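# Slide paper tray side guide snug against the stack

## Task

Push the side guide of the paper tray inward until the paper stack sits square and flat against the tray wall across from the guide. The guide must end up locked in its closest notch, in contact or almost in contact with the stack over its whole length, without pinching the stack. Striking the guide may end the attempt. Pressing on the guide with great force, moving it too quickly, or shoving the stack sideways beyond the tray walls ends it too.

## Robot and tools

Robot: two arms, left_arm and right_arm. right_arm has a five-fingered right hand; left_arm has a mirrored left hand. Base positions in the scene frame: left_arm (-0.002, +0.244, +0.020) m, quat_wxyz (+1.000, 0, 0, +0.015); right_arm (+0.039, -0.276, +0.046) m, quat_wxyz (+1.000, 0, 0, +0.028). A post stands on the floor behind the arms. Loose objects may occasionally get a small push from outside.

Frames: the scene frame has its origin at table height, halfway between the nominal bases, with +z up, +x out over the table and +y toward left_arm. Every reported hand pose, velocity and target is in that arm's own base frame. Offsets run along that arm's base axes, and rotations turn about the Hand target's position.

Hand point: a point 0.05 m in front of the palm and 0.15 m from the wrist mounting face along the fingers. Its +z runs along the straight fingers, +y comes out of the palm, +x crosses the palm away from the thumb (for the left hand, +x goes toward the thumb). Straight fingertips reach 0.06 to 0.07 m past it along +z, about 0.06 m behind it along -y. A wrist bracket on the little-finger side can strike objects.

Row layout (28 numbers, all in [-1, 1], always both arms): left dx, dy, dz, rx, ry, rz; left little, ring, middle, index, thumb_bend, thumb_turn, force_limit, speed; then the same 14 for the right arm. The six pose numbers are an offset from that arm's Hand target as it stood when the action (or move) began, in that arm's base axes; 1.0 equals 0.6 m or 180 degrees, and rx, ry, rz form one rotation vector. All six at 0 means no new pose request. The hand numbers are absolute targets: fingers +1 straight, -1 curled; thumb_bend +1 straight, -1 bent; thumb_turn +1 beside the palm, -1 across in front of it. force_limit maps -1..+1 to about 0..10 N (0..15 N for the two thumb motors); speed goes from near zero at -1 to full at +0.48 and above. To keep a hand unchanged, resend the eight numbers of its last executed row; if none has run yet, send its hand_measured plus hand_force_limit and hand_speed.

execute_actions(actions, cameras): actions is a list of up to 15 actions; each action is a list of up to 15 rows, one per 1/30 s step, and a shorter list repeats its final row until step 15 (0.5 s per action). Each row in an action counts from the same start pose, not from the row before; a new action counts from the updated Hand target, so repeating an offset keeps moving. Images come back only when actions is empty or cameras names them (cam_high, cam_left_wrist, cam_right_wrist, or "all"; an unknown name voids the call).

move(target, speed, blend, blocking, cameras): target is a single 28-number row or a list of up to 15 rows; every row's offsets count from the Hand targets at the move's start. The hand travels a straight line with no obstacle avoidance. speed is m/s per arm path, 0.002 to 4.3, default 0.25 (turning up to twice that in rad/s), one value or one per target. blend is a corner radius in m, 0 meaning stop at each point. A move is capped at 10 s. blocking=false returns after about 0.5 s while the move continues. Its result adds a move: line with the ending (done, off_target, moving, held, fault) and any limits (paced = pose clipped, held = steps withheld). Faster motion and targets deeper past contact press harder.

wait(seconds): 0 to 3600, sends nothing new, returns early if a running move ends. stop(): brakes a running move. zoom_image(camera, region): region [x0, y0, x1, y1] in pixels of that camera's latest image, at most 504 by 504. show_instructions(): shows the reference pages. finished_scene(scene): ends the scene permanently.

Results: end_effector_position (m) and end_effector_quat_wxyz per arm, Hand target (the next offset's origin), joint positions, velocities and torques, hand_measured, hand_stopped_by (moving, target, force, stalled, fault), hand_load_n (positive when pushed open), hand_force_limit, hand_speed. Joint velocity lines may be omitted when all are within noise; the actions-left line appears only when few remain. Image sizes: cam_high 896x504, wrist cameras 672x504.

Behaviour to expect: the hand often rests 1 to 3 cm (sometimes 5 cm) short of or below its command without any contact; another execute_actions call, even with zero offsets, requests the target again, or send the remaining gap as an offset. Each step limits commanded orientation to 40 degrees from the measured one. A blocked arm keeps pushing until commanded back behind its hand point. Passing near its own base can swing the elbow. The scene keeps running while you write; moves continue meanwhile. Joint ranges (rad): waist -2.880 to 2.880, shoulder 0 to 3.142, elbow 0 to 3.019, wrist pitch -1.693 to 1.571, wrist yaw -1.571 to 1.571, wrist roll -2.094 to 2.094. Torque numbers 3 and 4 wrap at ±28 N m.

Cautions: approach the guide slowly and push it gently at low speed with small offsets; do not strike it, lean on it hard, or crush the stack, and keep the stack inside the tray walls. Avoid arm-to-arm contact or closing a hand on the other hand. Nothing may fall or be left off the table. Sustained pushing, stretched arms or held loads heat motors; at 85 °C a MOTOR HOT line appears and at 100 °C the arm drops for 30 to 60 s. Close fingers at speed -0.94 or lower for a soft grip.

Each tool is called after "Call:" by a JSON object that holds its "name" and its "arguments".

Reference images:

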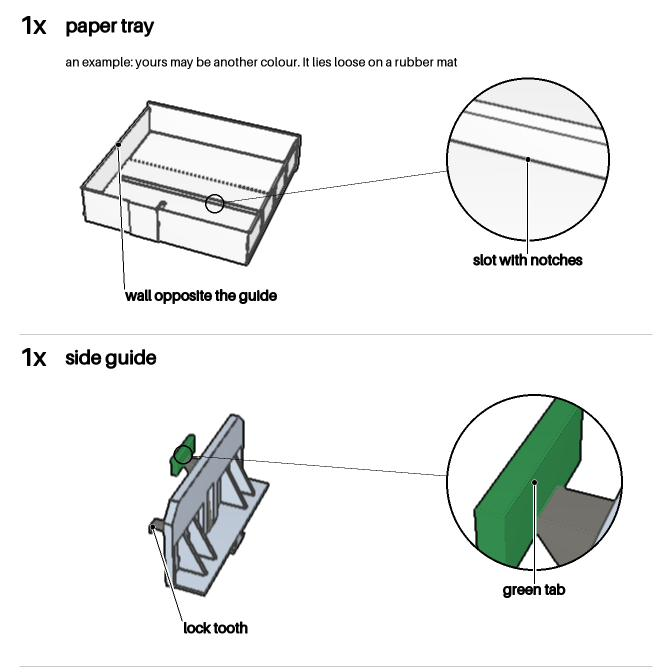

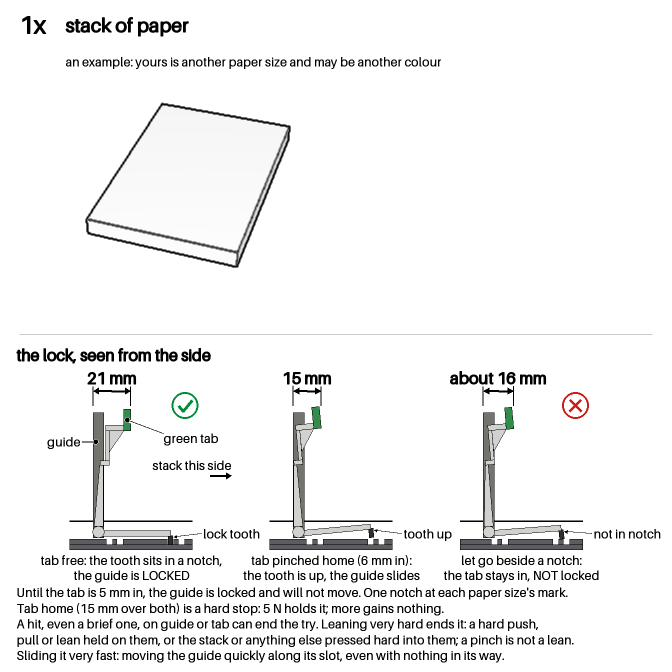

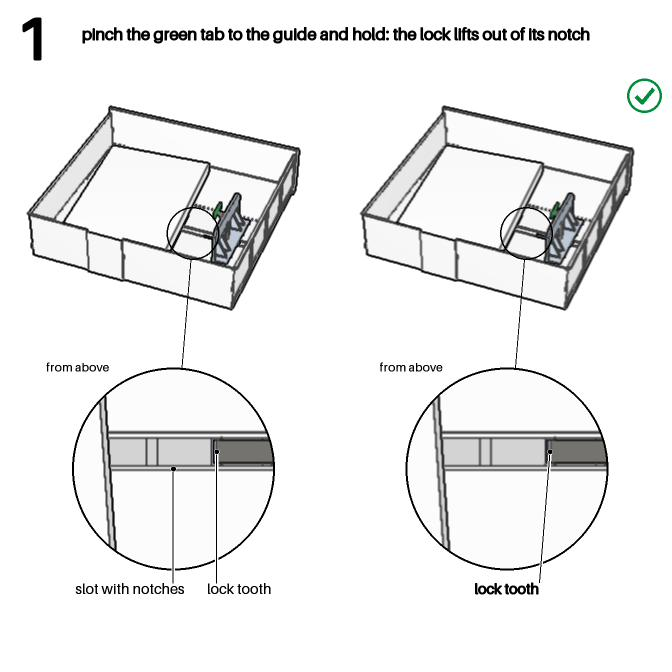

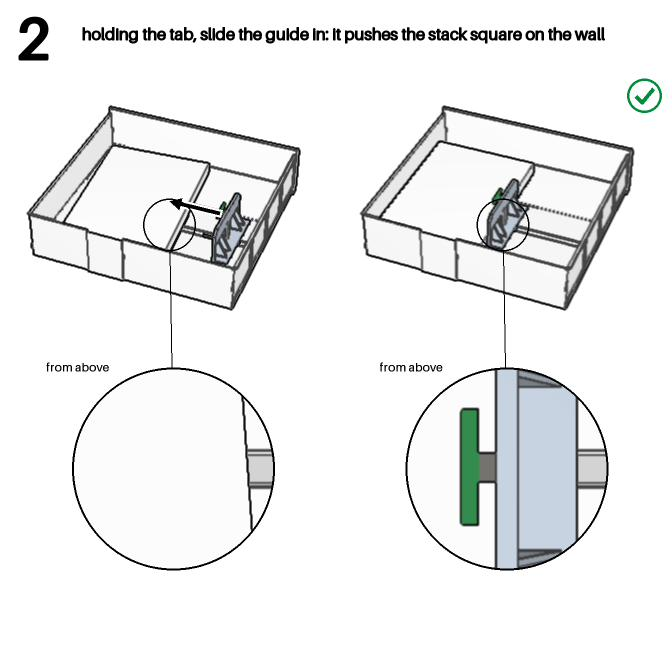

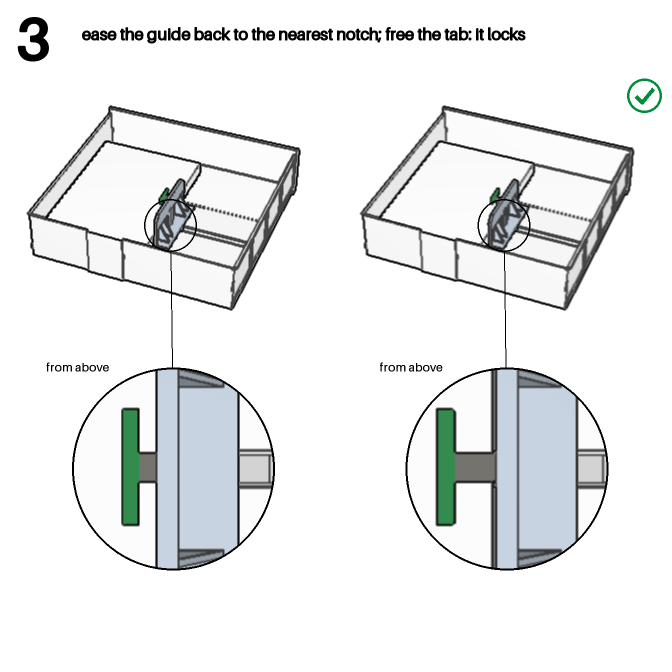

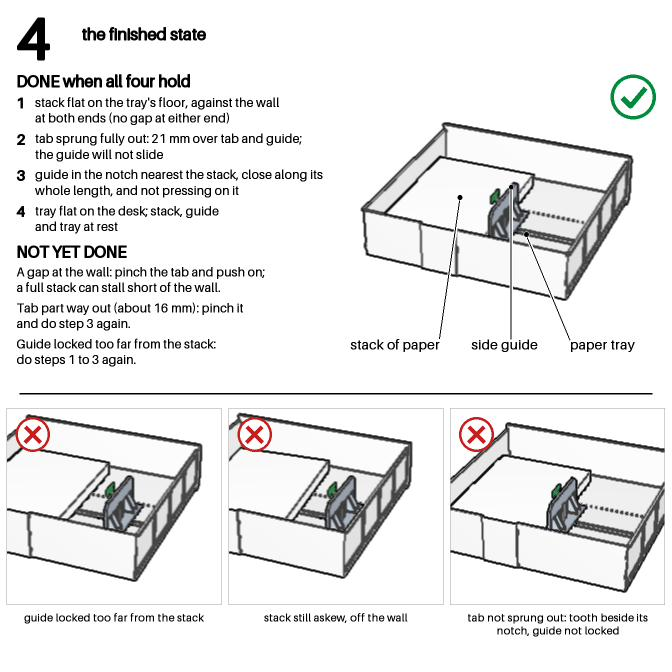

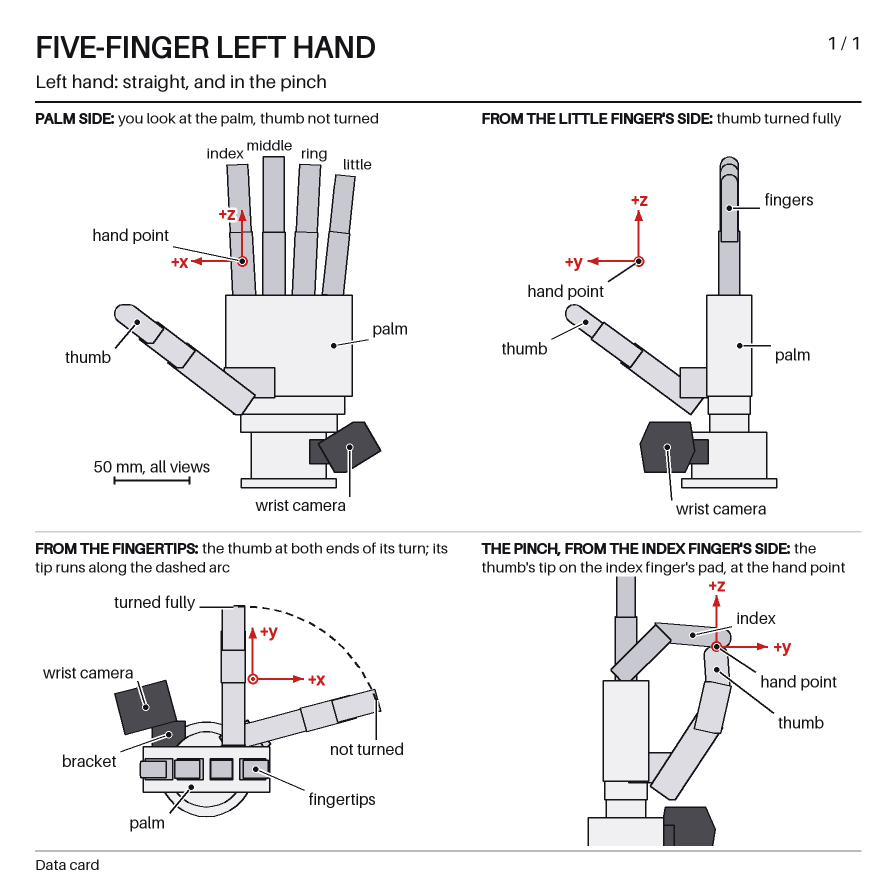

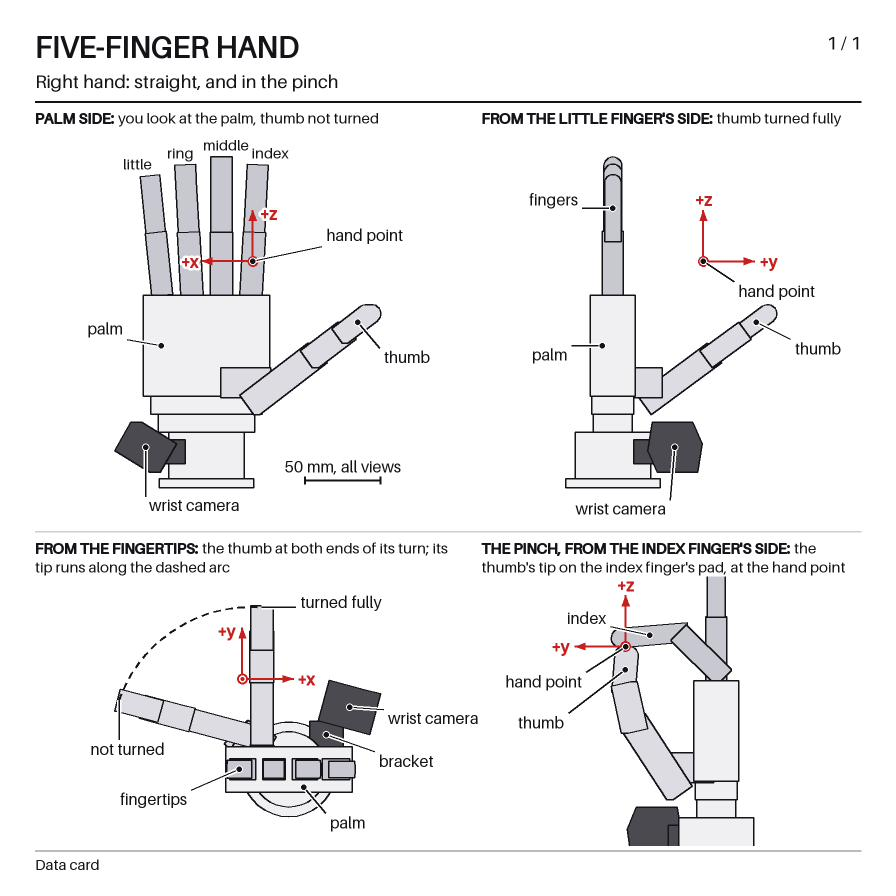

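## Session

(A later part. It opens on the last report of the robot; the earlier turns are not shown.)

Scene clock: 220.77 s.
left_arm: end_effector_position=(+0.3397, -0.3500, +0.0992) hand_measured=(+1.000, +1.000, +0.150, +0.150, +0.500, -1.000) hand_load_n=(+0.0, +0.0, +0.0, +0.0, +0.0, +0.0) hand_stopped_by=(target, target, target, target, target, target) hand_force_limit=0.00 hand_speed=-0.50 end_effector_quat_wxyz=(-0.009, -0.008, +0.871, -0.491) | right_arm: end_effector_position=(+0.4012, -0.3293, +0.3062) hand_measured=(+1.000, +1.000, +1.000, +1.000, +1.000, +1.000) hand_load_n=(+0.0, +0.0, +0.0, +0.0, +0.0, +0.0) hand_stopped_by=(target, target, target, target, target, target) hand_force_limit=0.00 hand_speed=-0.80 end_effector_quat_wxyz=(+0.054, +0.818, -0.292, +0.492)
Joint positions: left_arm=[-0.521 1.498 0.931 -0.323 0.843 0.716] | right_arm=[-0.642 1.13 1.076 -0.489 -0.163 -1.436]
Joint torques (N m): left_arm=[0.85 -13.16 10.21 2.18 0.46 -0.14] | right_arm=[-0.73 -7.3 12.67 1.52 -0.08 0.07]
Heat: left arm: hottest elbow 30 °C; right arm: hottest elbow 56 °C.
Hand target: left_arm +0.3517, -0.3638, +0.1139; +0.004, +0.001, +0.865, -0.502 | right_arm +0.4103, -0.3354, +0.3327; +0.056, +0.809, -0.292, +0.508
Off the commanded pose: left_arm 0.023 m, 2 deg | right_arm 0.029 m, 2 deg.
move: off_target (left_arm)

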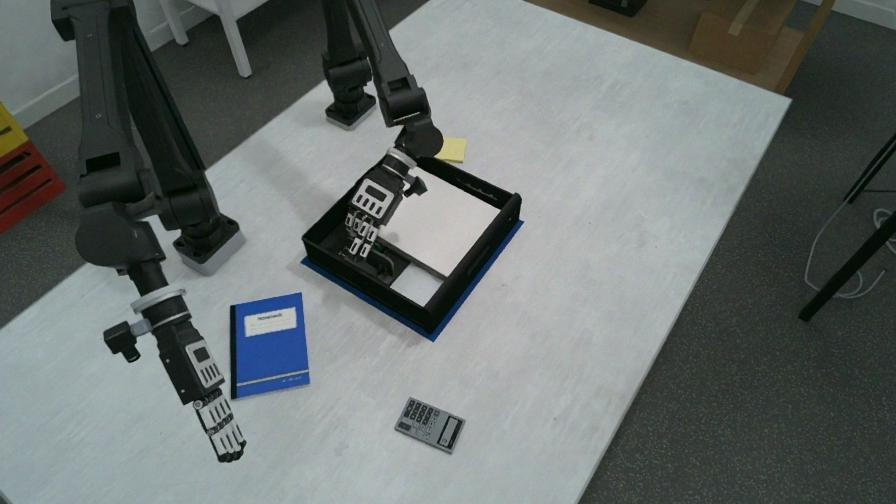

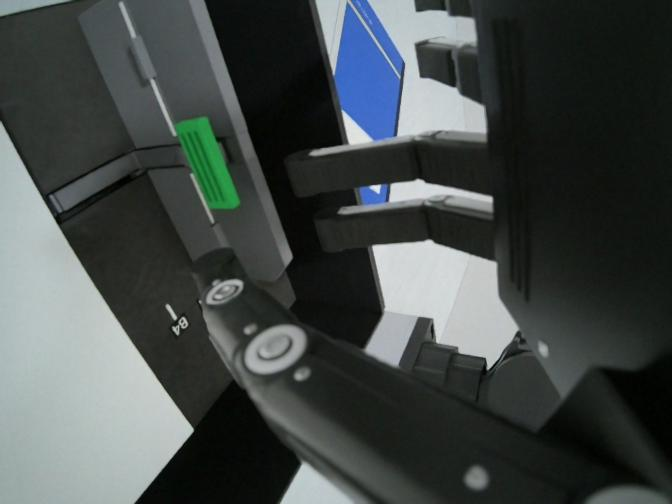

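Call:
{"name": "move", "arguments": {"target": [[0.0205,0.003,0.0435,0,0,0,1,1,0.15,0.15,0.5,-1,0,-0.5,0,0,0,0,0,0,1,1,1,1,1,1,0,-0.8],[0.0205,0.003,-0.0065,0,0,0,1,1,0.15,0.15,0.5,-1,0,-0.5,0,0,0,0,0,0,1,1,1,1,1,1,0,-0.8]], "speed": 0.06, "cameras": ["cam_high","cam_left_wrist"]}}

Call:
{"name": "zoom_image", "arguments": {"camera": "cam_high", "region": [310, 190, 430, 300]}}

Scene clock: 230.90 s.
left_arm: end_effector_position=(+0.3598, -0.3627, +0.1175) hand_measured=(+1.000, +1.000, +0.150, +0.150, +0.500, -1.000) hand_load_n=(+0.5, +0.0, +0.0, +0.0, +0.0, +0.0) hand_stopped_by=(target, target, target, target, target, target) hand_force_limit=0.00 hand_speed=-0.50 end_effector_quat_wxyz=(+0.002, +0.001, +0.865, -0.501) | right_arm: end_effector_position=(+0.4012, -0.3293, +0.3062) hand_measured=(+1.000, +1.000, +1.000, +1.000, +1.000, +1.000) hand_load_n=(+0.0, +0.0, +0.0, +0.0, +0.0, +0.0) hand_stopped_by=(target, target, target, target, target, target) hand_force_limit=0.00 hand_speed=-0.80 end_effector_quat_wxyz=(+0.054, +0.818, -0.292, +0.492)
Joint positions: left_arm=[-0.521 1.518 0.998 -0.333 0.85 0.716] | right_arm=[-0.642 1.13 1.076 -0.489 -0.163 -1.436]
Joint torques (N m): left_arm=[2.02 -13.16 7.35 2.3 0.6 -0.04] | right_arm=[-0.85 -7.24 12.67 1.54 -0.09 0.07]
Heat: left arm: hottest elbow 31 °C; right arm: hottest elbow 56 °C.
Hand target: left_arm +0.3641, -0.3620, +0.1101; +0.005, +0.001, +0.865, -0.502 | right_arm +0.4103, -0.3354, +0.3327; +0.056, +0.809, -0.292, +0.508
Off the commanded pose: left_arm 0.009 m, 0 deg | right_arm 0.029 m, 2 deg.
move: done

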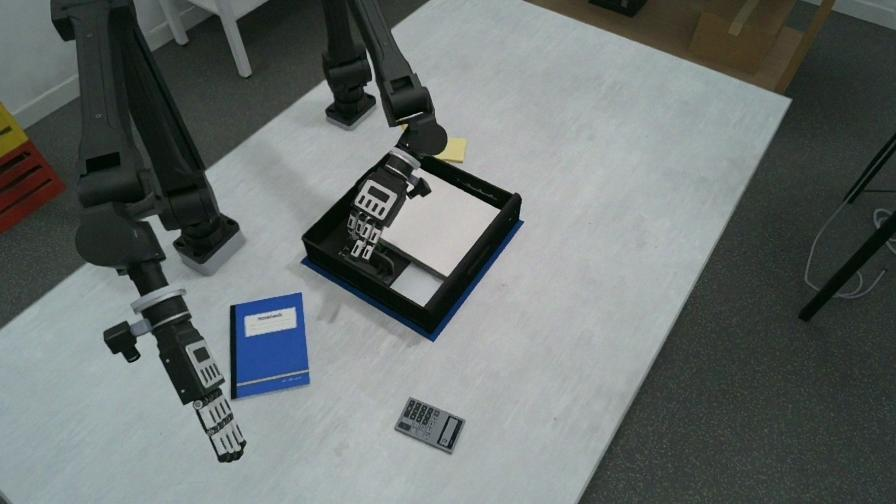

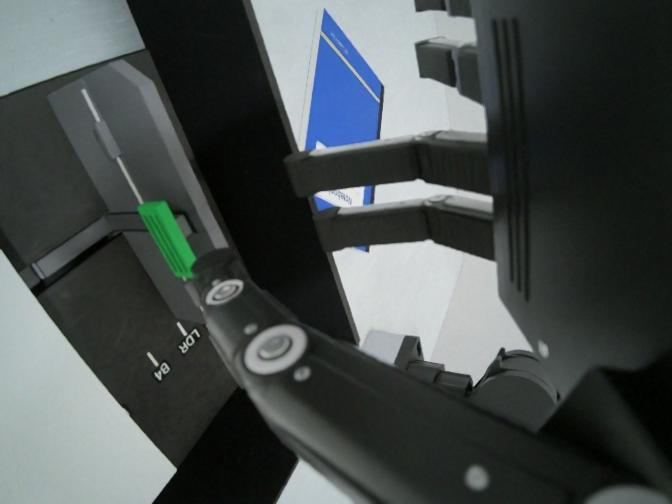

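Scaled by 4.200 from the camera's image (finer frame: 1280x720).

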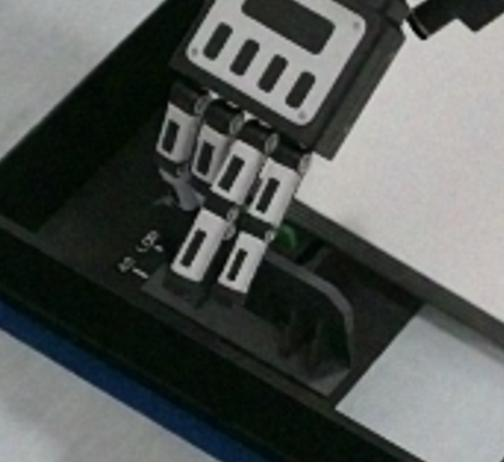

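Call:
{"name": "zoom_image", "arguments": {"camera": "cam_left_wrist", "region": [80, 120, 360, 360]}}

Scaled by 1.800 from the camera's image (finer frame: 960x720).

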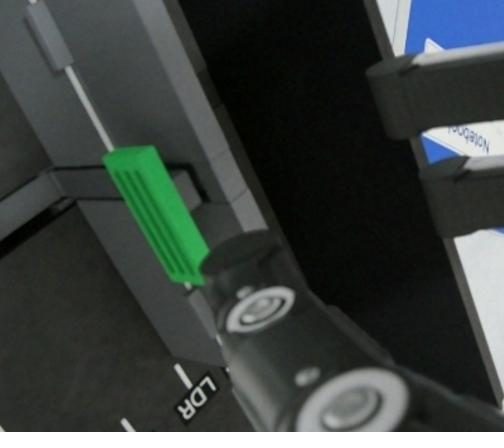

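Call:
{"name": "move", "arguments": {"target": [0,0,-0.025,0,0,0,1,1,0.15,0.15,0.5,-1,0,-0.5,0,0,0,0,0,0,1,1,1,1,1,1,0,-0.8], "speed": 0.05, "cameras": ["cam_high","cam_left_wrist"]}}

Call:
{"name": "zoom_image", "arguments": {"camera": "cam_high", "region": [330, 190, 420, 280]}}

Call:
{"name": "zoom_image", "arguments": {"camera": "cam_left_wrist", "region": [80, 120, 360, 360]}}

Scene clock: 282.80 s.
left_arm: end_effector_position=(+0.3597, -0.3627, +0.1010) hand_measured=(+1.000, +1.000, +0.150, +0.150, +0.500, -1.000) hand_load_n=(+0.0, +0.0, +0.0, +0.0, +0.0, +0.0) hand_stopped_by=(target, target, target, target, target, target) hand_force_limit=0.00 hand_speed=-0.50 end_effector_quat_wxyz=(+0.001, +0.000, +0.866, -0.501) | right_arm: end_effector_position=(+0.4012, -0.3293, +0.3062) hand_measured=(+1.000, +1.000, +1.000, +1.000, +1.000, +1.000) hand_load_n=(+0.0, +0.0, +0.0, +0.0, +0.0, +0.0) hand_stopped_by=(target, target, target, target, target, target) hand_force_limit=0.00 hand_speed=-0.80 end_effector_quat_wxyz=(+0.054, +0.818, -0.292, +0.492)
Joint positions: left_arm=[-0.521 1.543 0.977 -0.29 0.85 0.716] | right_arm=[-0.642 1.13 1.076 -0.489 -0.163 -1.436]
Joint torques (N m): left_arm=[2.08 -12.98 7.1 2.21 0.59 -0.04] | right_arm=[-0.73 -7.24 12.68 1.54 -0.08 0.07]
Heat: left arm: hottest elbow 31 °C; right arm: hottest elbow 58 °C.
Hand target: left_arm +0.3640, -0.3621, +0.0950; +0.004, +0.001, +0.865, -0.502 | right_arm +0.4103, -0.3354, +0.3327; +0.056, +0.809, -0.292, +0.508
Off the commanded pose: left_arm 0.007 m, 0 deg | right_arm 0.029 m, 2 deg.
move: done

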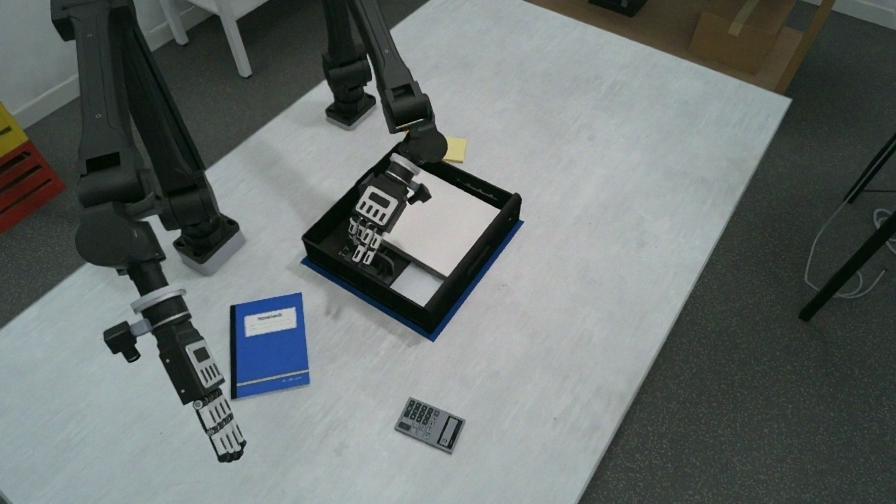

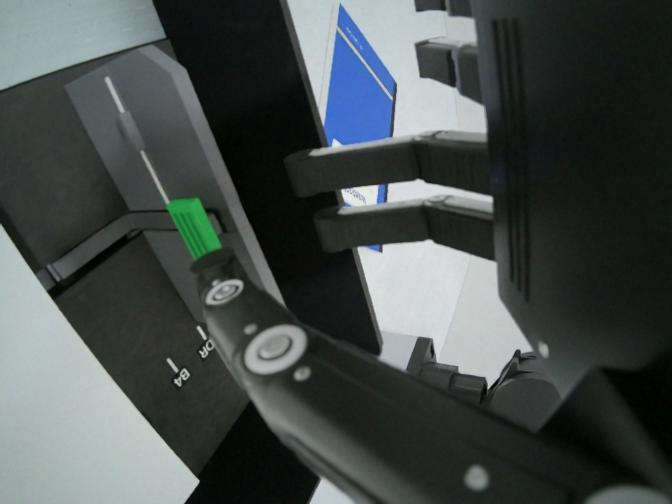

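Scaled by 5.600 from the camera's image (finer frame: 1280x720).

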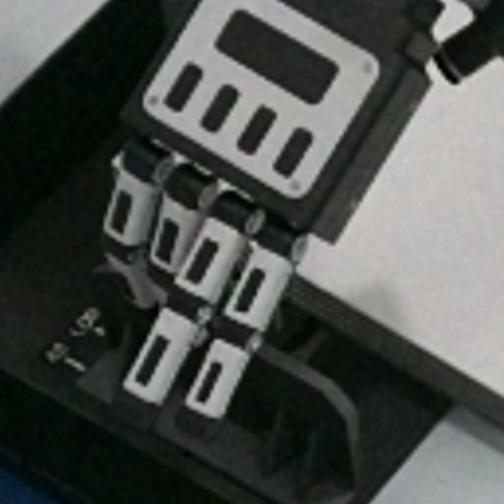

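Scaled by 1.800 from the camera's image (finer frame: 960x720).

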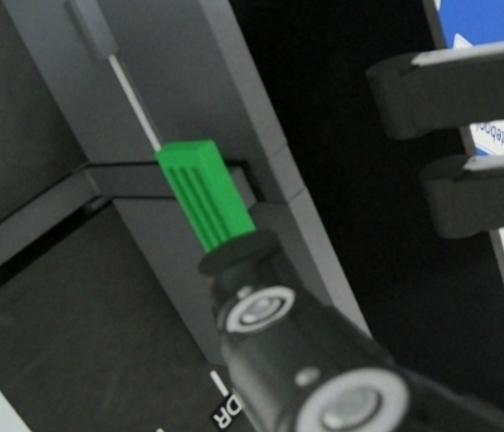

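Call:
{"name": "zoom_image", "arguments": {"camera": "cam_high", "region": [340, 210, 390, 270]}}

Scaled by 8.400 from the camera's image (finer frame: 1280x720).

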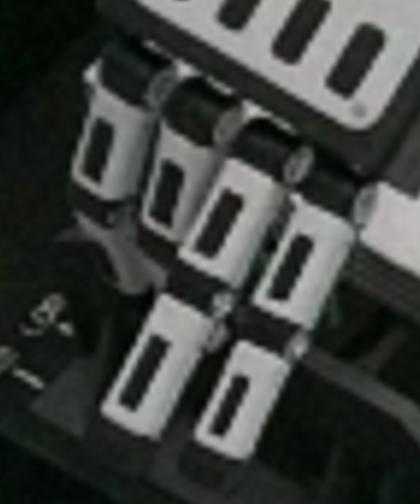

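Call:
{"name": "zoom_image", "arguments": {"camera": "cam_left_wrist", "region": [0, 0, 400, 300]}}

Call:
{"name": "zoom_image", "arguments": {"camera": "cam_left_wrist", "region": [0, 204, 400, 504]}}

Scaled by 1.260 from the camera's image (finer frame: 960x720).

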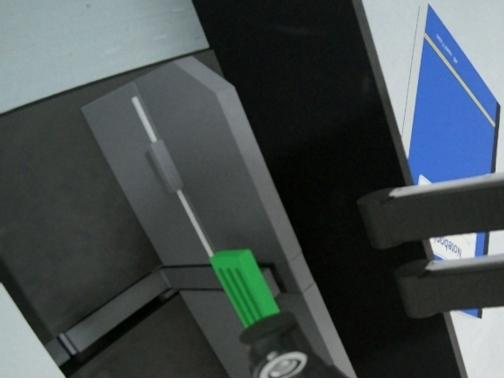

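Scaled by 1.260 from the camera's image (finer frame: 960x720).

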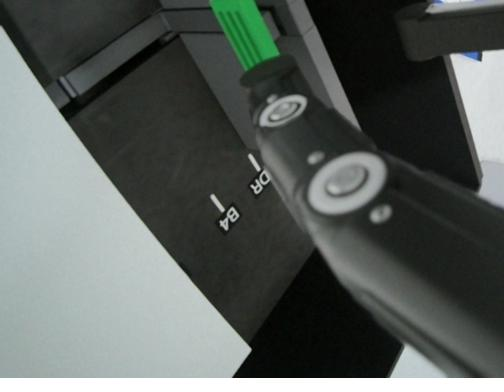

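Call:
{"name": "move", "arguments": {"target": [-0.0083,-0.03,-0.0367,0,0,0,1,1,0.15,0.15,0.5,-1,0,-0.5,0,0,0,0,0,0,1,1,1,1,1,1,0,-0.8], "speed": 0.05, "cameras": ["cam_high","cam_left_wrist"]}}

Call:
{"name": "zoom_image", "arguments": {"camera": "cam_high", "region": [330, 190, 420, 280]}}

Call:
{"name": "zoom_image", "arguments": {"camera": "cam_left_wrist", "region": [80, 90, 430, 353]}}

Scene clock: 387.37 s.
left_arm: end_effector_position=(+0.3634, -0.3738, +0.0799) hand_measured=(+1.000, +1.000, +0.150, +0.150, +0.500, -1.000) hand_load_n=(+0.0, +0.0, +0.0, +0.0, +0.0, +0.0) hand_stopped_by=(target, target, target, target, target, target) hand_force_limit=0.00 hand_speed=-0.50 end_effector_quat_wxyz=(+0.011, +0.002, +0.865, -0.502) | right_arm: end_effector_position=(+0.4012, -0.3293, +0.3062) hand_measured=(+1.000, +1.000, +1.000, +1.000, +1.000, +1.000) hand_load_n=(+0.0, +0.0, +0.0, +0.0, +0.0, +0.0) hand_stopped_by=(target, target, target, target, target, target) hand_force_limit=0.00 hand_speed=-0.80 end_effector_quat_wxyz=(+0.054, +0.818, -0.292, +0.492)
Joint positions: left_arm=[-0.541 1.587 0.959 -0.193 0.826 0.692] | right_arm=[-0.642 1.13 1.076 -0.489 -0.163 -1.436]
Joint torques (N m): left_arm=[0.44 -13.63 6.91 2.32 0.41 -0.19] | right_arm=[-0.79 -7.18 12.66 1.54 -0.08 0.07]
Heat: left arm: hottest elbow 32 °C; right arm: hottest elbow 61 °C.
Hand target: left_arm +0.3591, -0.3800, +0.0729; +0.005, +0.001, +0.865, -0.502 | right_arm +0.4103, -0.3354, +0.3327; +0.056, +0.809, -0.292, +0.508
Off the commanded pose: left_arm 0.010 m, 1 deg | right_arm 0.029 m, 2 deg.
move: done

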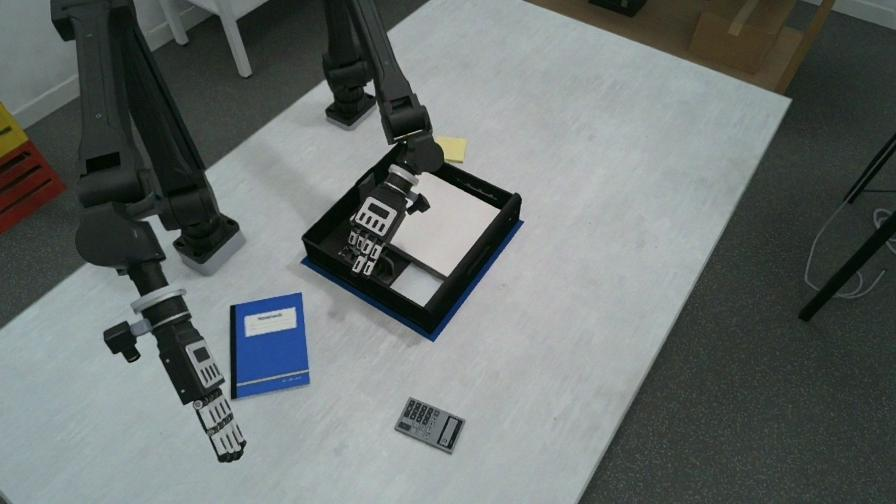

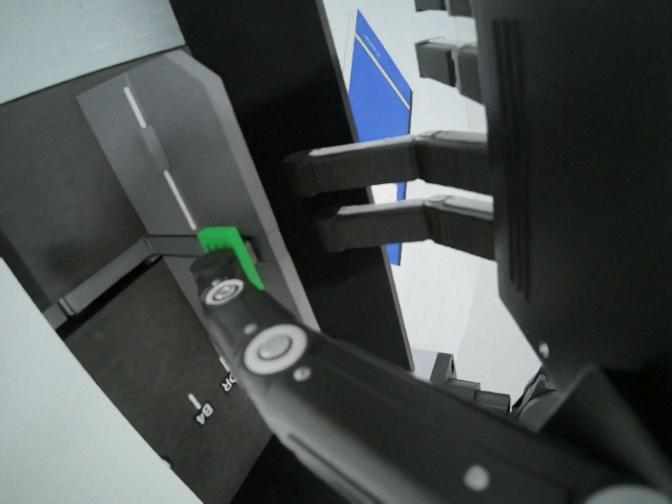

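Scaled by 5.600 from the camera's image (finer frame: 1280x720).

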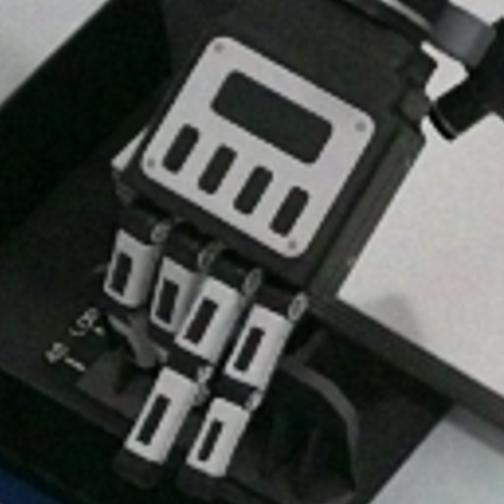

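Scaled by 1.440 from the camera's image (finer frame: 960x720).

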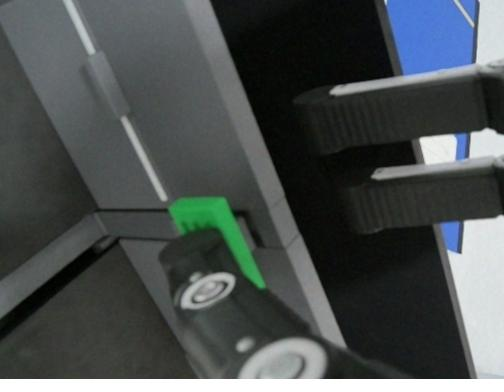

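Call:
{"name": "move", "arguments": {"target": [-0.0133,-0.025,-0.0117,0,0,0,1,1,0.15,0.15,0.5,-1,0,-0.5,0,0,0,0,0,0,1,1,1,1,1,1,0,-0.8], "speed": 0.05, "cameras": ["cam_left_wrist"]}}

Scene clock: 403.73 s.
left_arm: end_effector_position=(+0.3598, -0.3868, +0.0772) hand_measured=(+1.000, +1.000, +0.150, +0.150, +0.500, -1.000) hand_load_n=(+0.0, +0.0, +0.0, +0.0, +1.0, -0.5) hand_stopped_by=(target, target, target, target, target, target) hand_force_limit=0.00 hand_speed=-0.50 end_effector_quat_wxyz=(+0.017, +0.001, +0.864, -0.503) | right_arm: end_effector_position=(+0.4012, -0.3293, +0.3062) hand_measured=(+1.000, +1.000, +1.000, +1.000, +1.000, +1.000) hand_load_n=(+0.0, +0.0, +0.0, +0.0, +0.0, +0.0) hand_stopped_by=(target, target, target, target, target, target) hand_force_limit=0.00 hand_speed=-0.80 end_effector_quat_wxyz=(+0.054, +0.818, -0.292, +0.492)
Joint positions: left_arm=[-0.571 1.594 0.951 -0.142 0.799 0.656] | right_arm=[-0.642 1.13 1.076 -0.489 -0.163 -1.436]
Joint torques (N m): left_arm=[0.21 -12.69 6.63 2.36 0.5 -0.21] | right_arm=[-0.79 -7.18 12.67 1.54 -0.08 0.07]
Heat: left arm: hottest elbow 31 °C; right arm: hottest elbow 61 °C.
Hand target: left_arm +0.3511, -0.3951, +0.0661; +0.004, +0.001, +0.865, -0.502 | right_arm +0.4103, -0.3354, +0.3327; +0.056, +0.809, -0.292, +0.508
Off the commanded pose: left_arm 0.016 m, 1 deg | right_arm 0.029 m, 2 deg.
move: off_target (left_arm)

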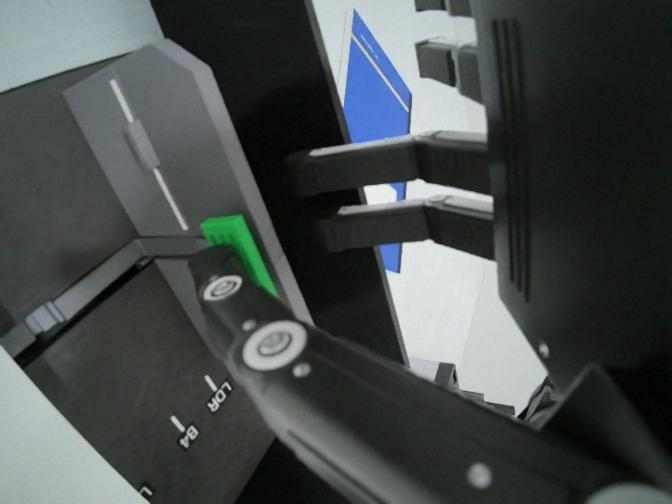

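Call:
{"name": "move", "arguments": {"target": [-0.005,0.035,0.03,0,0,0,1,1,0.15,0.15,0.5,-1,0,-0.5,0,0,0,0,0,0,1,1,1,1,1,1,0,-0.8], "speed": 0.05, "cameras": ["cam_high","cam_left_wrist"]}}

Call:
{"name": "zoom_image", "arguments": {"camera": "cam_left_wrist", "region": [0, 0, 500, 375]}}

Call:
{"name": "zoom_image", "arguments": {"camera": "cam_high", "region": [300, 130, 530, 350]}}

Scene clock: 427.23 s.
left_arm: end_effector_position=(+0.3461, -0.3814, +0.0855) hand_measured=(+1.000, +1.000, +0.150, +0.150, +0.500, -1.000) hand_load_n=(+0.0, +0.0, +0.0, +0.0, +0.0, -0.5) hand_stopped_by=(target, target, target, target, target, target) hand_force_limit=0.00 hand_speed=-0.50 end_effector_quat_wxyz=(+0.004, +0.004, +0.863, -0.505) | right_arm: end_effector_position=(+0.4012, -0.3293, +0.3062) hand_measured=(+1.000, +1.000, +1.000, +1.000, +1.000, +1.000) hand_load_n=(+0.0, +0.0, +0.0, +0.0, +0.0, +0.0) hand_stopped_by=(target, target, target, target, target, target) hand_force_limit=0.00 hand_speed=-0.80 end_effector_quat_wxyz=(+0.054, +0.818, -0.292, +0.492)
Joint positions: left_arm=[-0.57 1.559 0.935 -0.179 0.822 0.661] | right_arm=[-0.642 1.13 1.076 -0.489 -0.163 -1.436]
Joint torques (N m): left_arm=[1.85 -14.8 6.83 0.98 0.56 0.01] | right_arm=[-0.73 -7.3 12.66 1.54 -0.08 0.06]
Heat: left arm: hottest elbow 30 °C; right arm: hottest elbow 61 °C.
Hand target: left_arm +0.3480, -0.3740, +0.0838; +0.004, +0.001, +0.865, -0.502 | right_arm +0.4103, -0.3354, +0.3327; +0.056, +0.809, -0.292, +0.508
Off the commanded pose: left_arm 0.008 m, 1 deg | right_arm 0.029 m, 2 deg.
move: done

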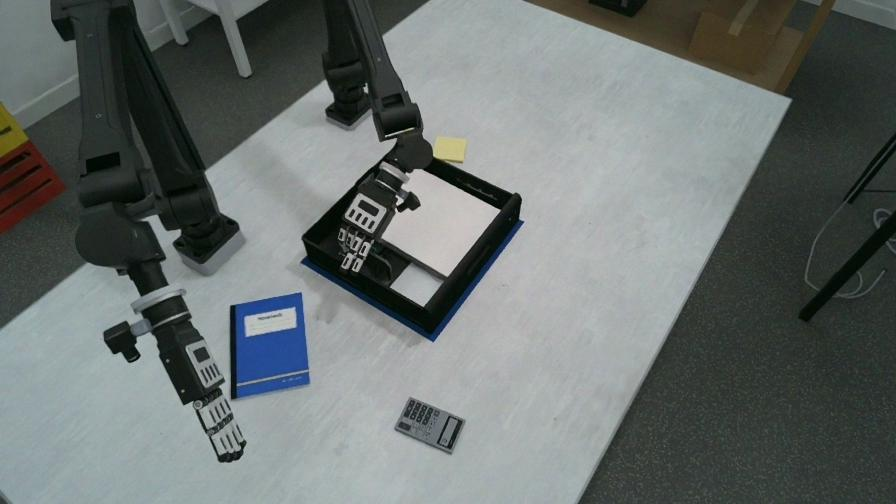

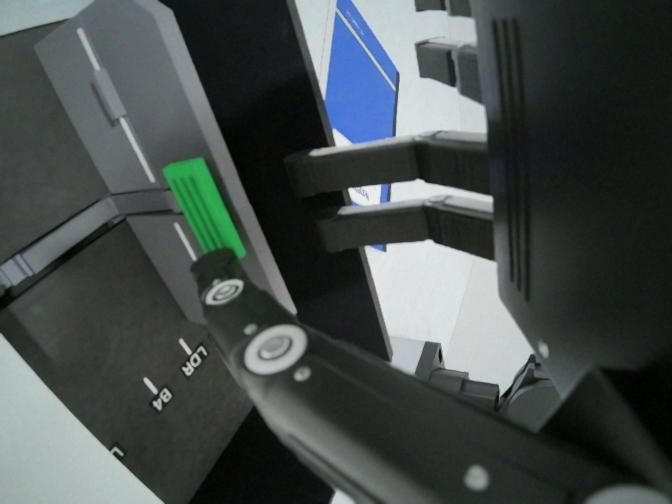

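Scaled by 1.008 from the camera's image (finer frame: 960x720).

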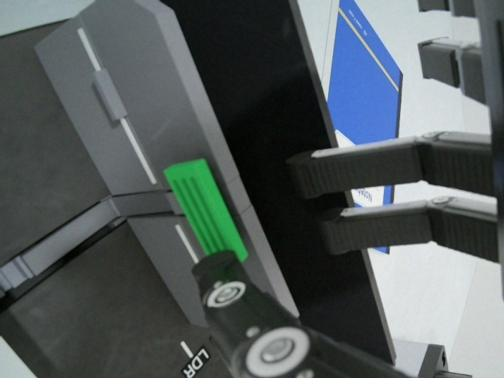

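Scaled by 2.191 from the camera's image (finer frame: 1280x720).

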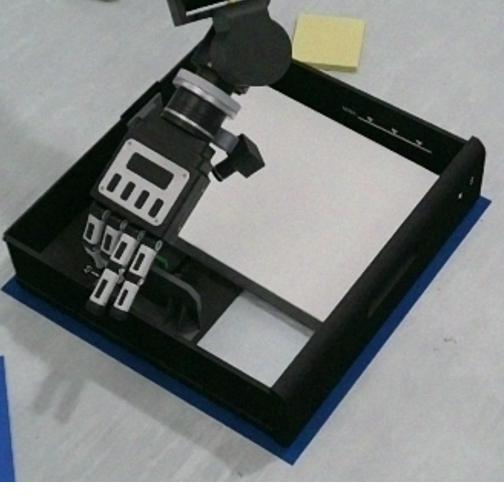

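Call:
{"name": "move", "arguments": {"target": [[0,0,0,0,0,0,1,1,0.15,0.15,0.7,-1,0,-0.5,0,0,0,0,0,0,1,1,1,1,1,1,0,-0.8],[0.0267,0,0,0,0,0,1,1,0.15,0.15,0.7,-1,0,-0.5,0,0,0,0,0,0,1,1,1,1,1,1,0,-0.8],[0.0267,-0.005,-0.024,0,0,0,1,1,0.15,0.15,0.7,-1,0,-0.5,0,0,0,0,0,0,1,1,1,1,1,1,0,-0.8]], "speed": 0.05, "cameras": ["cam_high","cam_left_wrist"]}}

Call:
{"name": "zoom_image", "arguments": {"camera": "cam_left_wrist", "region": [80, 90, 430, 353]}}

Scene clock: 453.17 s.
left_arm: end_effector_position=(+0.3494, -0.3718, +0.0657) hand_measured=(+1.000, +1.000, +0.150, +0.150, +0.700, -1.000) hand_load_n=(+0.0, +0.0, -0.5, +0.0, +0.0, +0.0) hand_stopped_by=(target, target, target, target, target, target) hand_force_limit=0.00 hand_speed=-0.50 end_effector_quat_wxyz=(-0.011, -0.006, +0.868, -0.496) | right_arm: end_effector_position=(+0.4012, -0.3293, +0.3062) hand_measured=(+1.000, +1.000, +1.000, +1.000, +1.000, +1.000) hand_load_n=(+0.0, +0.0, +0.0, +0.0, +0.0, +0.0) hand_stopped_by=(target, target, target, target, target, target) hand_force_limit=0.00 hand_speed=-0.80 end_effector_quat_wxyz=(+0.054, +0.818, -0.292, +0.492)
Joint positions: left_arm=[-0.549 1.601 0.937 -0.195 0.835 0.681] | right_arm=[-0.642 1.13 1.076 -0.489 -0.163 -1.436]
Joint torques (N m): left_arm=[2.14 -13.57 8.9 2.28 0.42 -0.01] | right_arm=[-0.73 -7.18 12.66 1.52 -0.08 0.08]
Heat: left arm: hottest elbow 30 °C; right arm: hottest elbow 62 °C.
Hand target: left_arm +0.3642, -0.3770, +0.0696; +0.005, +0.001, +0.865, -0.502 | right_arm +0.4103, -0.3354, +0.3327; +0.056, +0.809, -0.292, +0.508
Off the commanded pose: left_arm 0.016 m, 2 deg | right_arm 0.029 m, 2 deg.
move: off_target (left_arm)

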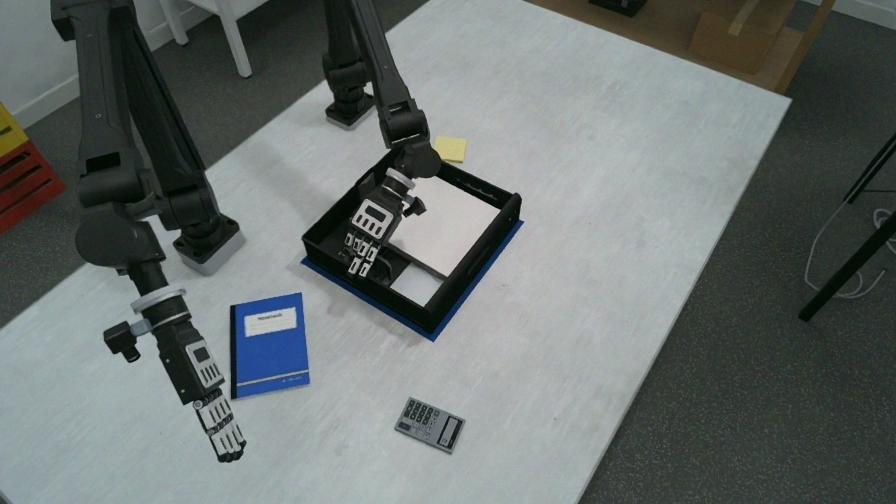

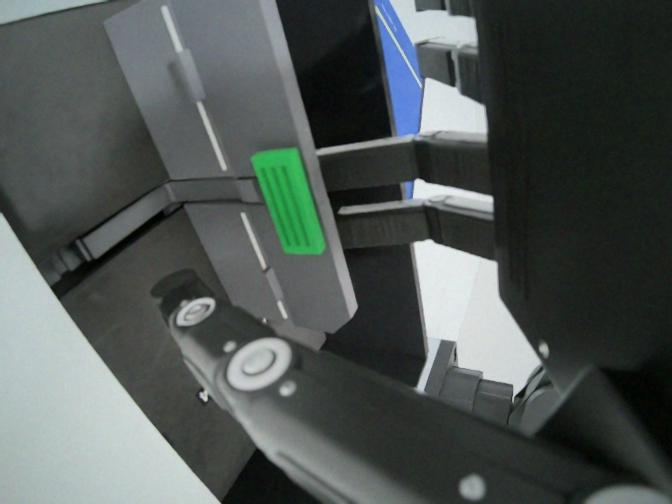

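Scaled by 1.440 from the camera's image (finer frame: 960x720).

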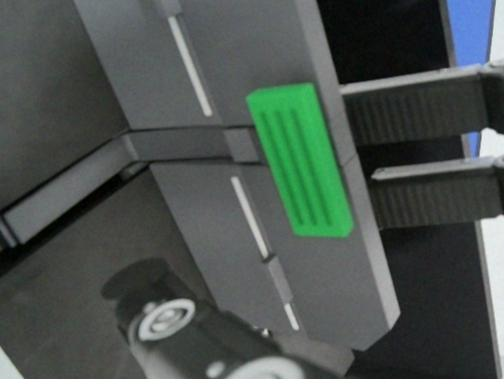

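Call:
{"name": "move", "arguments": {"target": [0.006,-0.001,0.003,0,0,0,1,1,0.15,0.15,0.7,-1,0,-0.5,0,0,0,0,0,0,1,1,1,1,1,1,0,-0.8], "speed": 0.03, "cameras": ["cam_left_wrist"]}}

Scene clock: 462.33 s.
left_arm: end_effector_position=(+0.3494, -0.3718, +0.0657) hand_measured=(+1.000, +1.000, +0.150, +0.150, +0.700, -1.000) hand_load_n=(+0.0, +0.0, +0.0, +0.0, +0.0, +0.0) hand_stopped_by=(target, target, target, target, target, target) hand_force_limit=0.00 hand_speed=-0.50 end_effector_quat_wxyz=(-0.011, -0.006, +0.868, -0.496) | right_arm: end_effector_position=(+0.4012, -0.3293, +0.3062) hand_measured=(+1.000, +1.000, +1.000, +1.000, +1.000, +1.000) hand_load_n=(+0.0, -0.5, +0.0, +0.0, +0.0, +0.5) hand_stopped_by=(target, target, target, target, target, target) hand_force_limit=0.00 hand_speed=-0.80 end_effector_quat_wxyz=(+0.054, +0.818, -0.292, +0.492)
Joint positions: left_arm=[-0.549 1.601 0.937 -0.195 0.835 0.681] | right_arm=[-0.642 1.13 1.076 -0.489 -0.163 -1.436]
Joint torques (N m): left_arm=[2.37 -13.16 9.83 1.89 0.53 0.03] | right_arm=[-0.79 -7.18 12.67 1.51 -0.08 0.07]
Heat: left arm: hottest elbow 31 °C; right arm: hottest elbow 62 °C.
Hand target: left_arm +0.3678, -0.3776, +0.0714; +0.005, +0.001, +0.865, -0.502 | right_arm +0.4103, -0.3354, +0.3327; +0.056, +0.809, -0.292, +0.508
Off the commanded pose: left_arm 0.020 m, 2 deg | right_arm 0.029 m, 2 deg.
move: off_target (left_arm)

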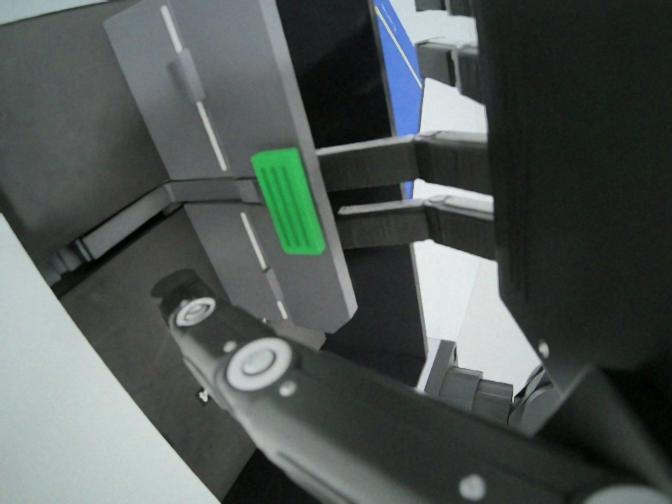

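Call:
{"name": "execute_actions", "arguments": {"actions": [[[0.003,0,0,0,0,0,1,1,0.15,0.15,0.7,-1,0,-0.5,0,0,0,0,0,0,1,1,1,1,1,1,0,-0.8]]]}}

Scene clock: 464.60 s.
left_arm: end_effector_position=(+0.3516, -0.3731, +0.0668) hand_measured=(+1.000, +1.000, +0.150, +0.150, +0.700, -1.000) hand_load_n=(+0.0, +0.0, +0.0, -0.5, +0.0, +0.0) hand_stopped_by=(target, target, target, target, target, target) hand_force_limit=0.00 hand_speed=-0.50 end_effector_quat_wxyz=(-0.009, -0.005, +0.868, -0.496) | right_arm: end_effector_position=(+0.4012, -0.3293, +0.3062) hand_measured=(+1.000, +1.000, +1.000, +1.000, +1.000, +1.000) hand_load_n=(+0.0, +0.0, +0.0, -0.5, +0.0, +0.0) hand_stopped_by=(target, target, target, target, target, target) hand_force_limit=0.00 hand_speed=-0.80 end_effector_quat_wxyz=(+0.054, +0.818, -0.292, +0.492)
Joint positions: left_arm=[-0.549 1.603 0.943 -0.195 0.835 0.682] | right_arm=[-0.642 1.13 1.076 -0.489 -0.163 -1.436]
Joint torques (N m): left_arm=[2.43 -13.04 9.7 1.78 0.57 0.04] | right_arm=[-0.85 -7.18 12.67 1.51 -0.09 0.07]
Heat: left arm: hottest elbow 32 °C; right arm: hottest elbow 62 °C.
Hand target: left_arm +0.3695, -0.3775, +0.0712; +0.004, +0.001, +0.865, -0.502 | right_arm +0.4103, -0.3354, +0.3327; +0.056, +0.809, -0.292, +0.508
Off the commanded pose: left_arm 0.019 m, 2 deg | right_arm 0.029 m, 2 deg.

Call:
{"name": "execute_actions", "arguments": {"actions": [[[0.01,-0.003,0,0,0,0,1,1,0.15,0.15,0.7,-1,0,-0.5,0,0,0,0,0,0,1,1,1,1,1,1,0,-0.8]]]}}

Scene clock: 467.60 s.
left_arm: end_effector_position=(+0.3582, -0.3771, +0.0675) hand_measured=(+1.000, +1.000, +0.150, +0.150, +0.700, -1.000) hand_load_n=(+0.0, +0.0, -0.5, +0.0, -0.5, +0.0) hand_stopped_by=(target, target, target, target, target, target) hand_force_limit=0.00 hand_speed=-0.50 end_effector_quat_wxyz=(-0.007, -0.003, +0.867, -0.498) | right_arm: end_effector_position=(+0.4012, -0.3293, +0.3062) hand_measured=(+1.000, +1.000, +1.000, +1.000, +1.000, +1.000) hand_load_n=(+0.0, +0.0, +0.0, +0.0, +0.0, +0.0) hand_stopped_by=(target, target, target, target, target, target) hand_force_limit=0.00 hand_speed=-0.80 end_effector_quat_wxyz=(+0.054, +0.818, -0.292, +0.492)
Joint positions: left_arm=[-0.548 1.618 0.963 -0.195 0.836 0.685] | right_arm=[-0.642 1.13 1.076 -0.489 -0.163 -1.436]
Joint torques (N m): left_arm=[2.73 -13.51 9.59 1.48 0.59 0.03] | right_arm=[-0.73 -7.36 12.68 1.52 -0.08 0.06]
Heat: left arm: hottest elbow 32 °C; right arm: hottest elbow 62 °C.
Hand target: left_arm +0.3755, -0.3793, +0.0713; +0.004, +0.001, +0.865, -0.502 | right_arm +0.4103, -0.3354, +0.3327; +0.056, +0.809, -0.292, +0.508
Off the commanded pose: left_arm 0.018 m, 1 deg | right_arm 0.029 m, 2 deg.

Call:
{"name": "move", "arguments": {"target": [0,0,0,0,0,0,1,1,0.15,0.15,0.6,-1,-0.7,-0.9,0,0,0,0,0,0,1,1,1,1,1,1,0,-0.8], "speed": 0.03, "cameras": ["cam_left_wrist"]}}

Scene clock: 470.20 s.
left_arm: end_effector_position=(+0.3582, -0.3771, +0.0675) hand_measured=(+1.000, +1.000, +0.150, +0.150, +0.600, -1.000) hand_load_n=(+0.0, +0.0, +0.0, +0.0, +0.5, +0.0) hand_stopped_by=(target, target, target, target, target, target) hand_force_limit=-0.70 hand_speed=-0.90 end_effector_quat_wxyz=(-0.007, -0.003, +0.867, -0.498) | right_arm: end_effector_position=(+0.4012, -0.3293, +0.3062) hand_measured=(+1.000, +1.000, +1.000, +1.000, +1.000, +1.000) hand_load_n=(+0.0, +0.0, +0.0, +0.0, +0.0, +0.0) hand_stopped_by=(target, target, target, target, target, target) hand_force_limit=0.00 hand_speed=-0.80 end_effector_quat_wxyz=(+0.054, +0.818, -0.292, +0.492)
Joint positions: left_arm=[-0.548 1.618 0.963 -0.195 0.836 0.685] | right_arm=[-0.642 1.13 1.076 -0.489 -0.163 -1.436]
Joint torques (N m): left_arm=[2.67 -13.27 9.61 1.57 0.59 0.04] | right_arm=[-0.85 -7.3 12.67 1.54 -0.08 0.06]
Heat: left arm: hottest elbow 32 °C; right arm: hottest elbow 62 °C.
Hand target: left_arm +0.3755, -0.3793, +0.0713; +0.004, +0.001, +0.865, -0.502 | right_arm +0.4103, -0.3354, +0.3327; +0.056, +0.809, -0.292, +0.508
Off the commanded pose: left_arm 0.018 m, 2 deg | right_arm 0.029 m, 2 deg.
move: done

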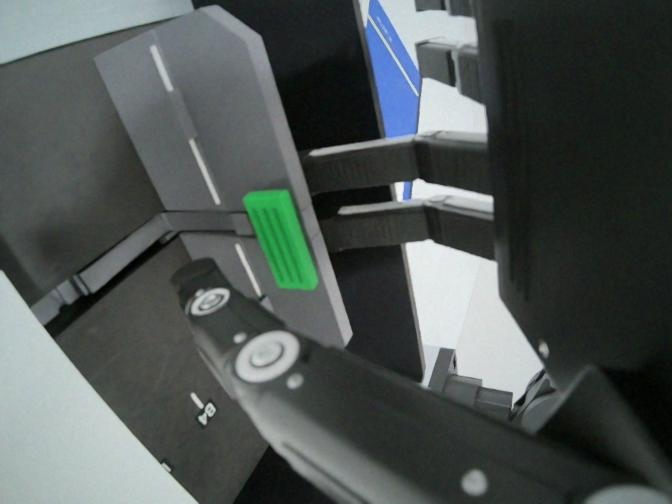

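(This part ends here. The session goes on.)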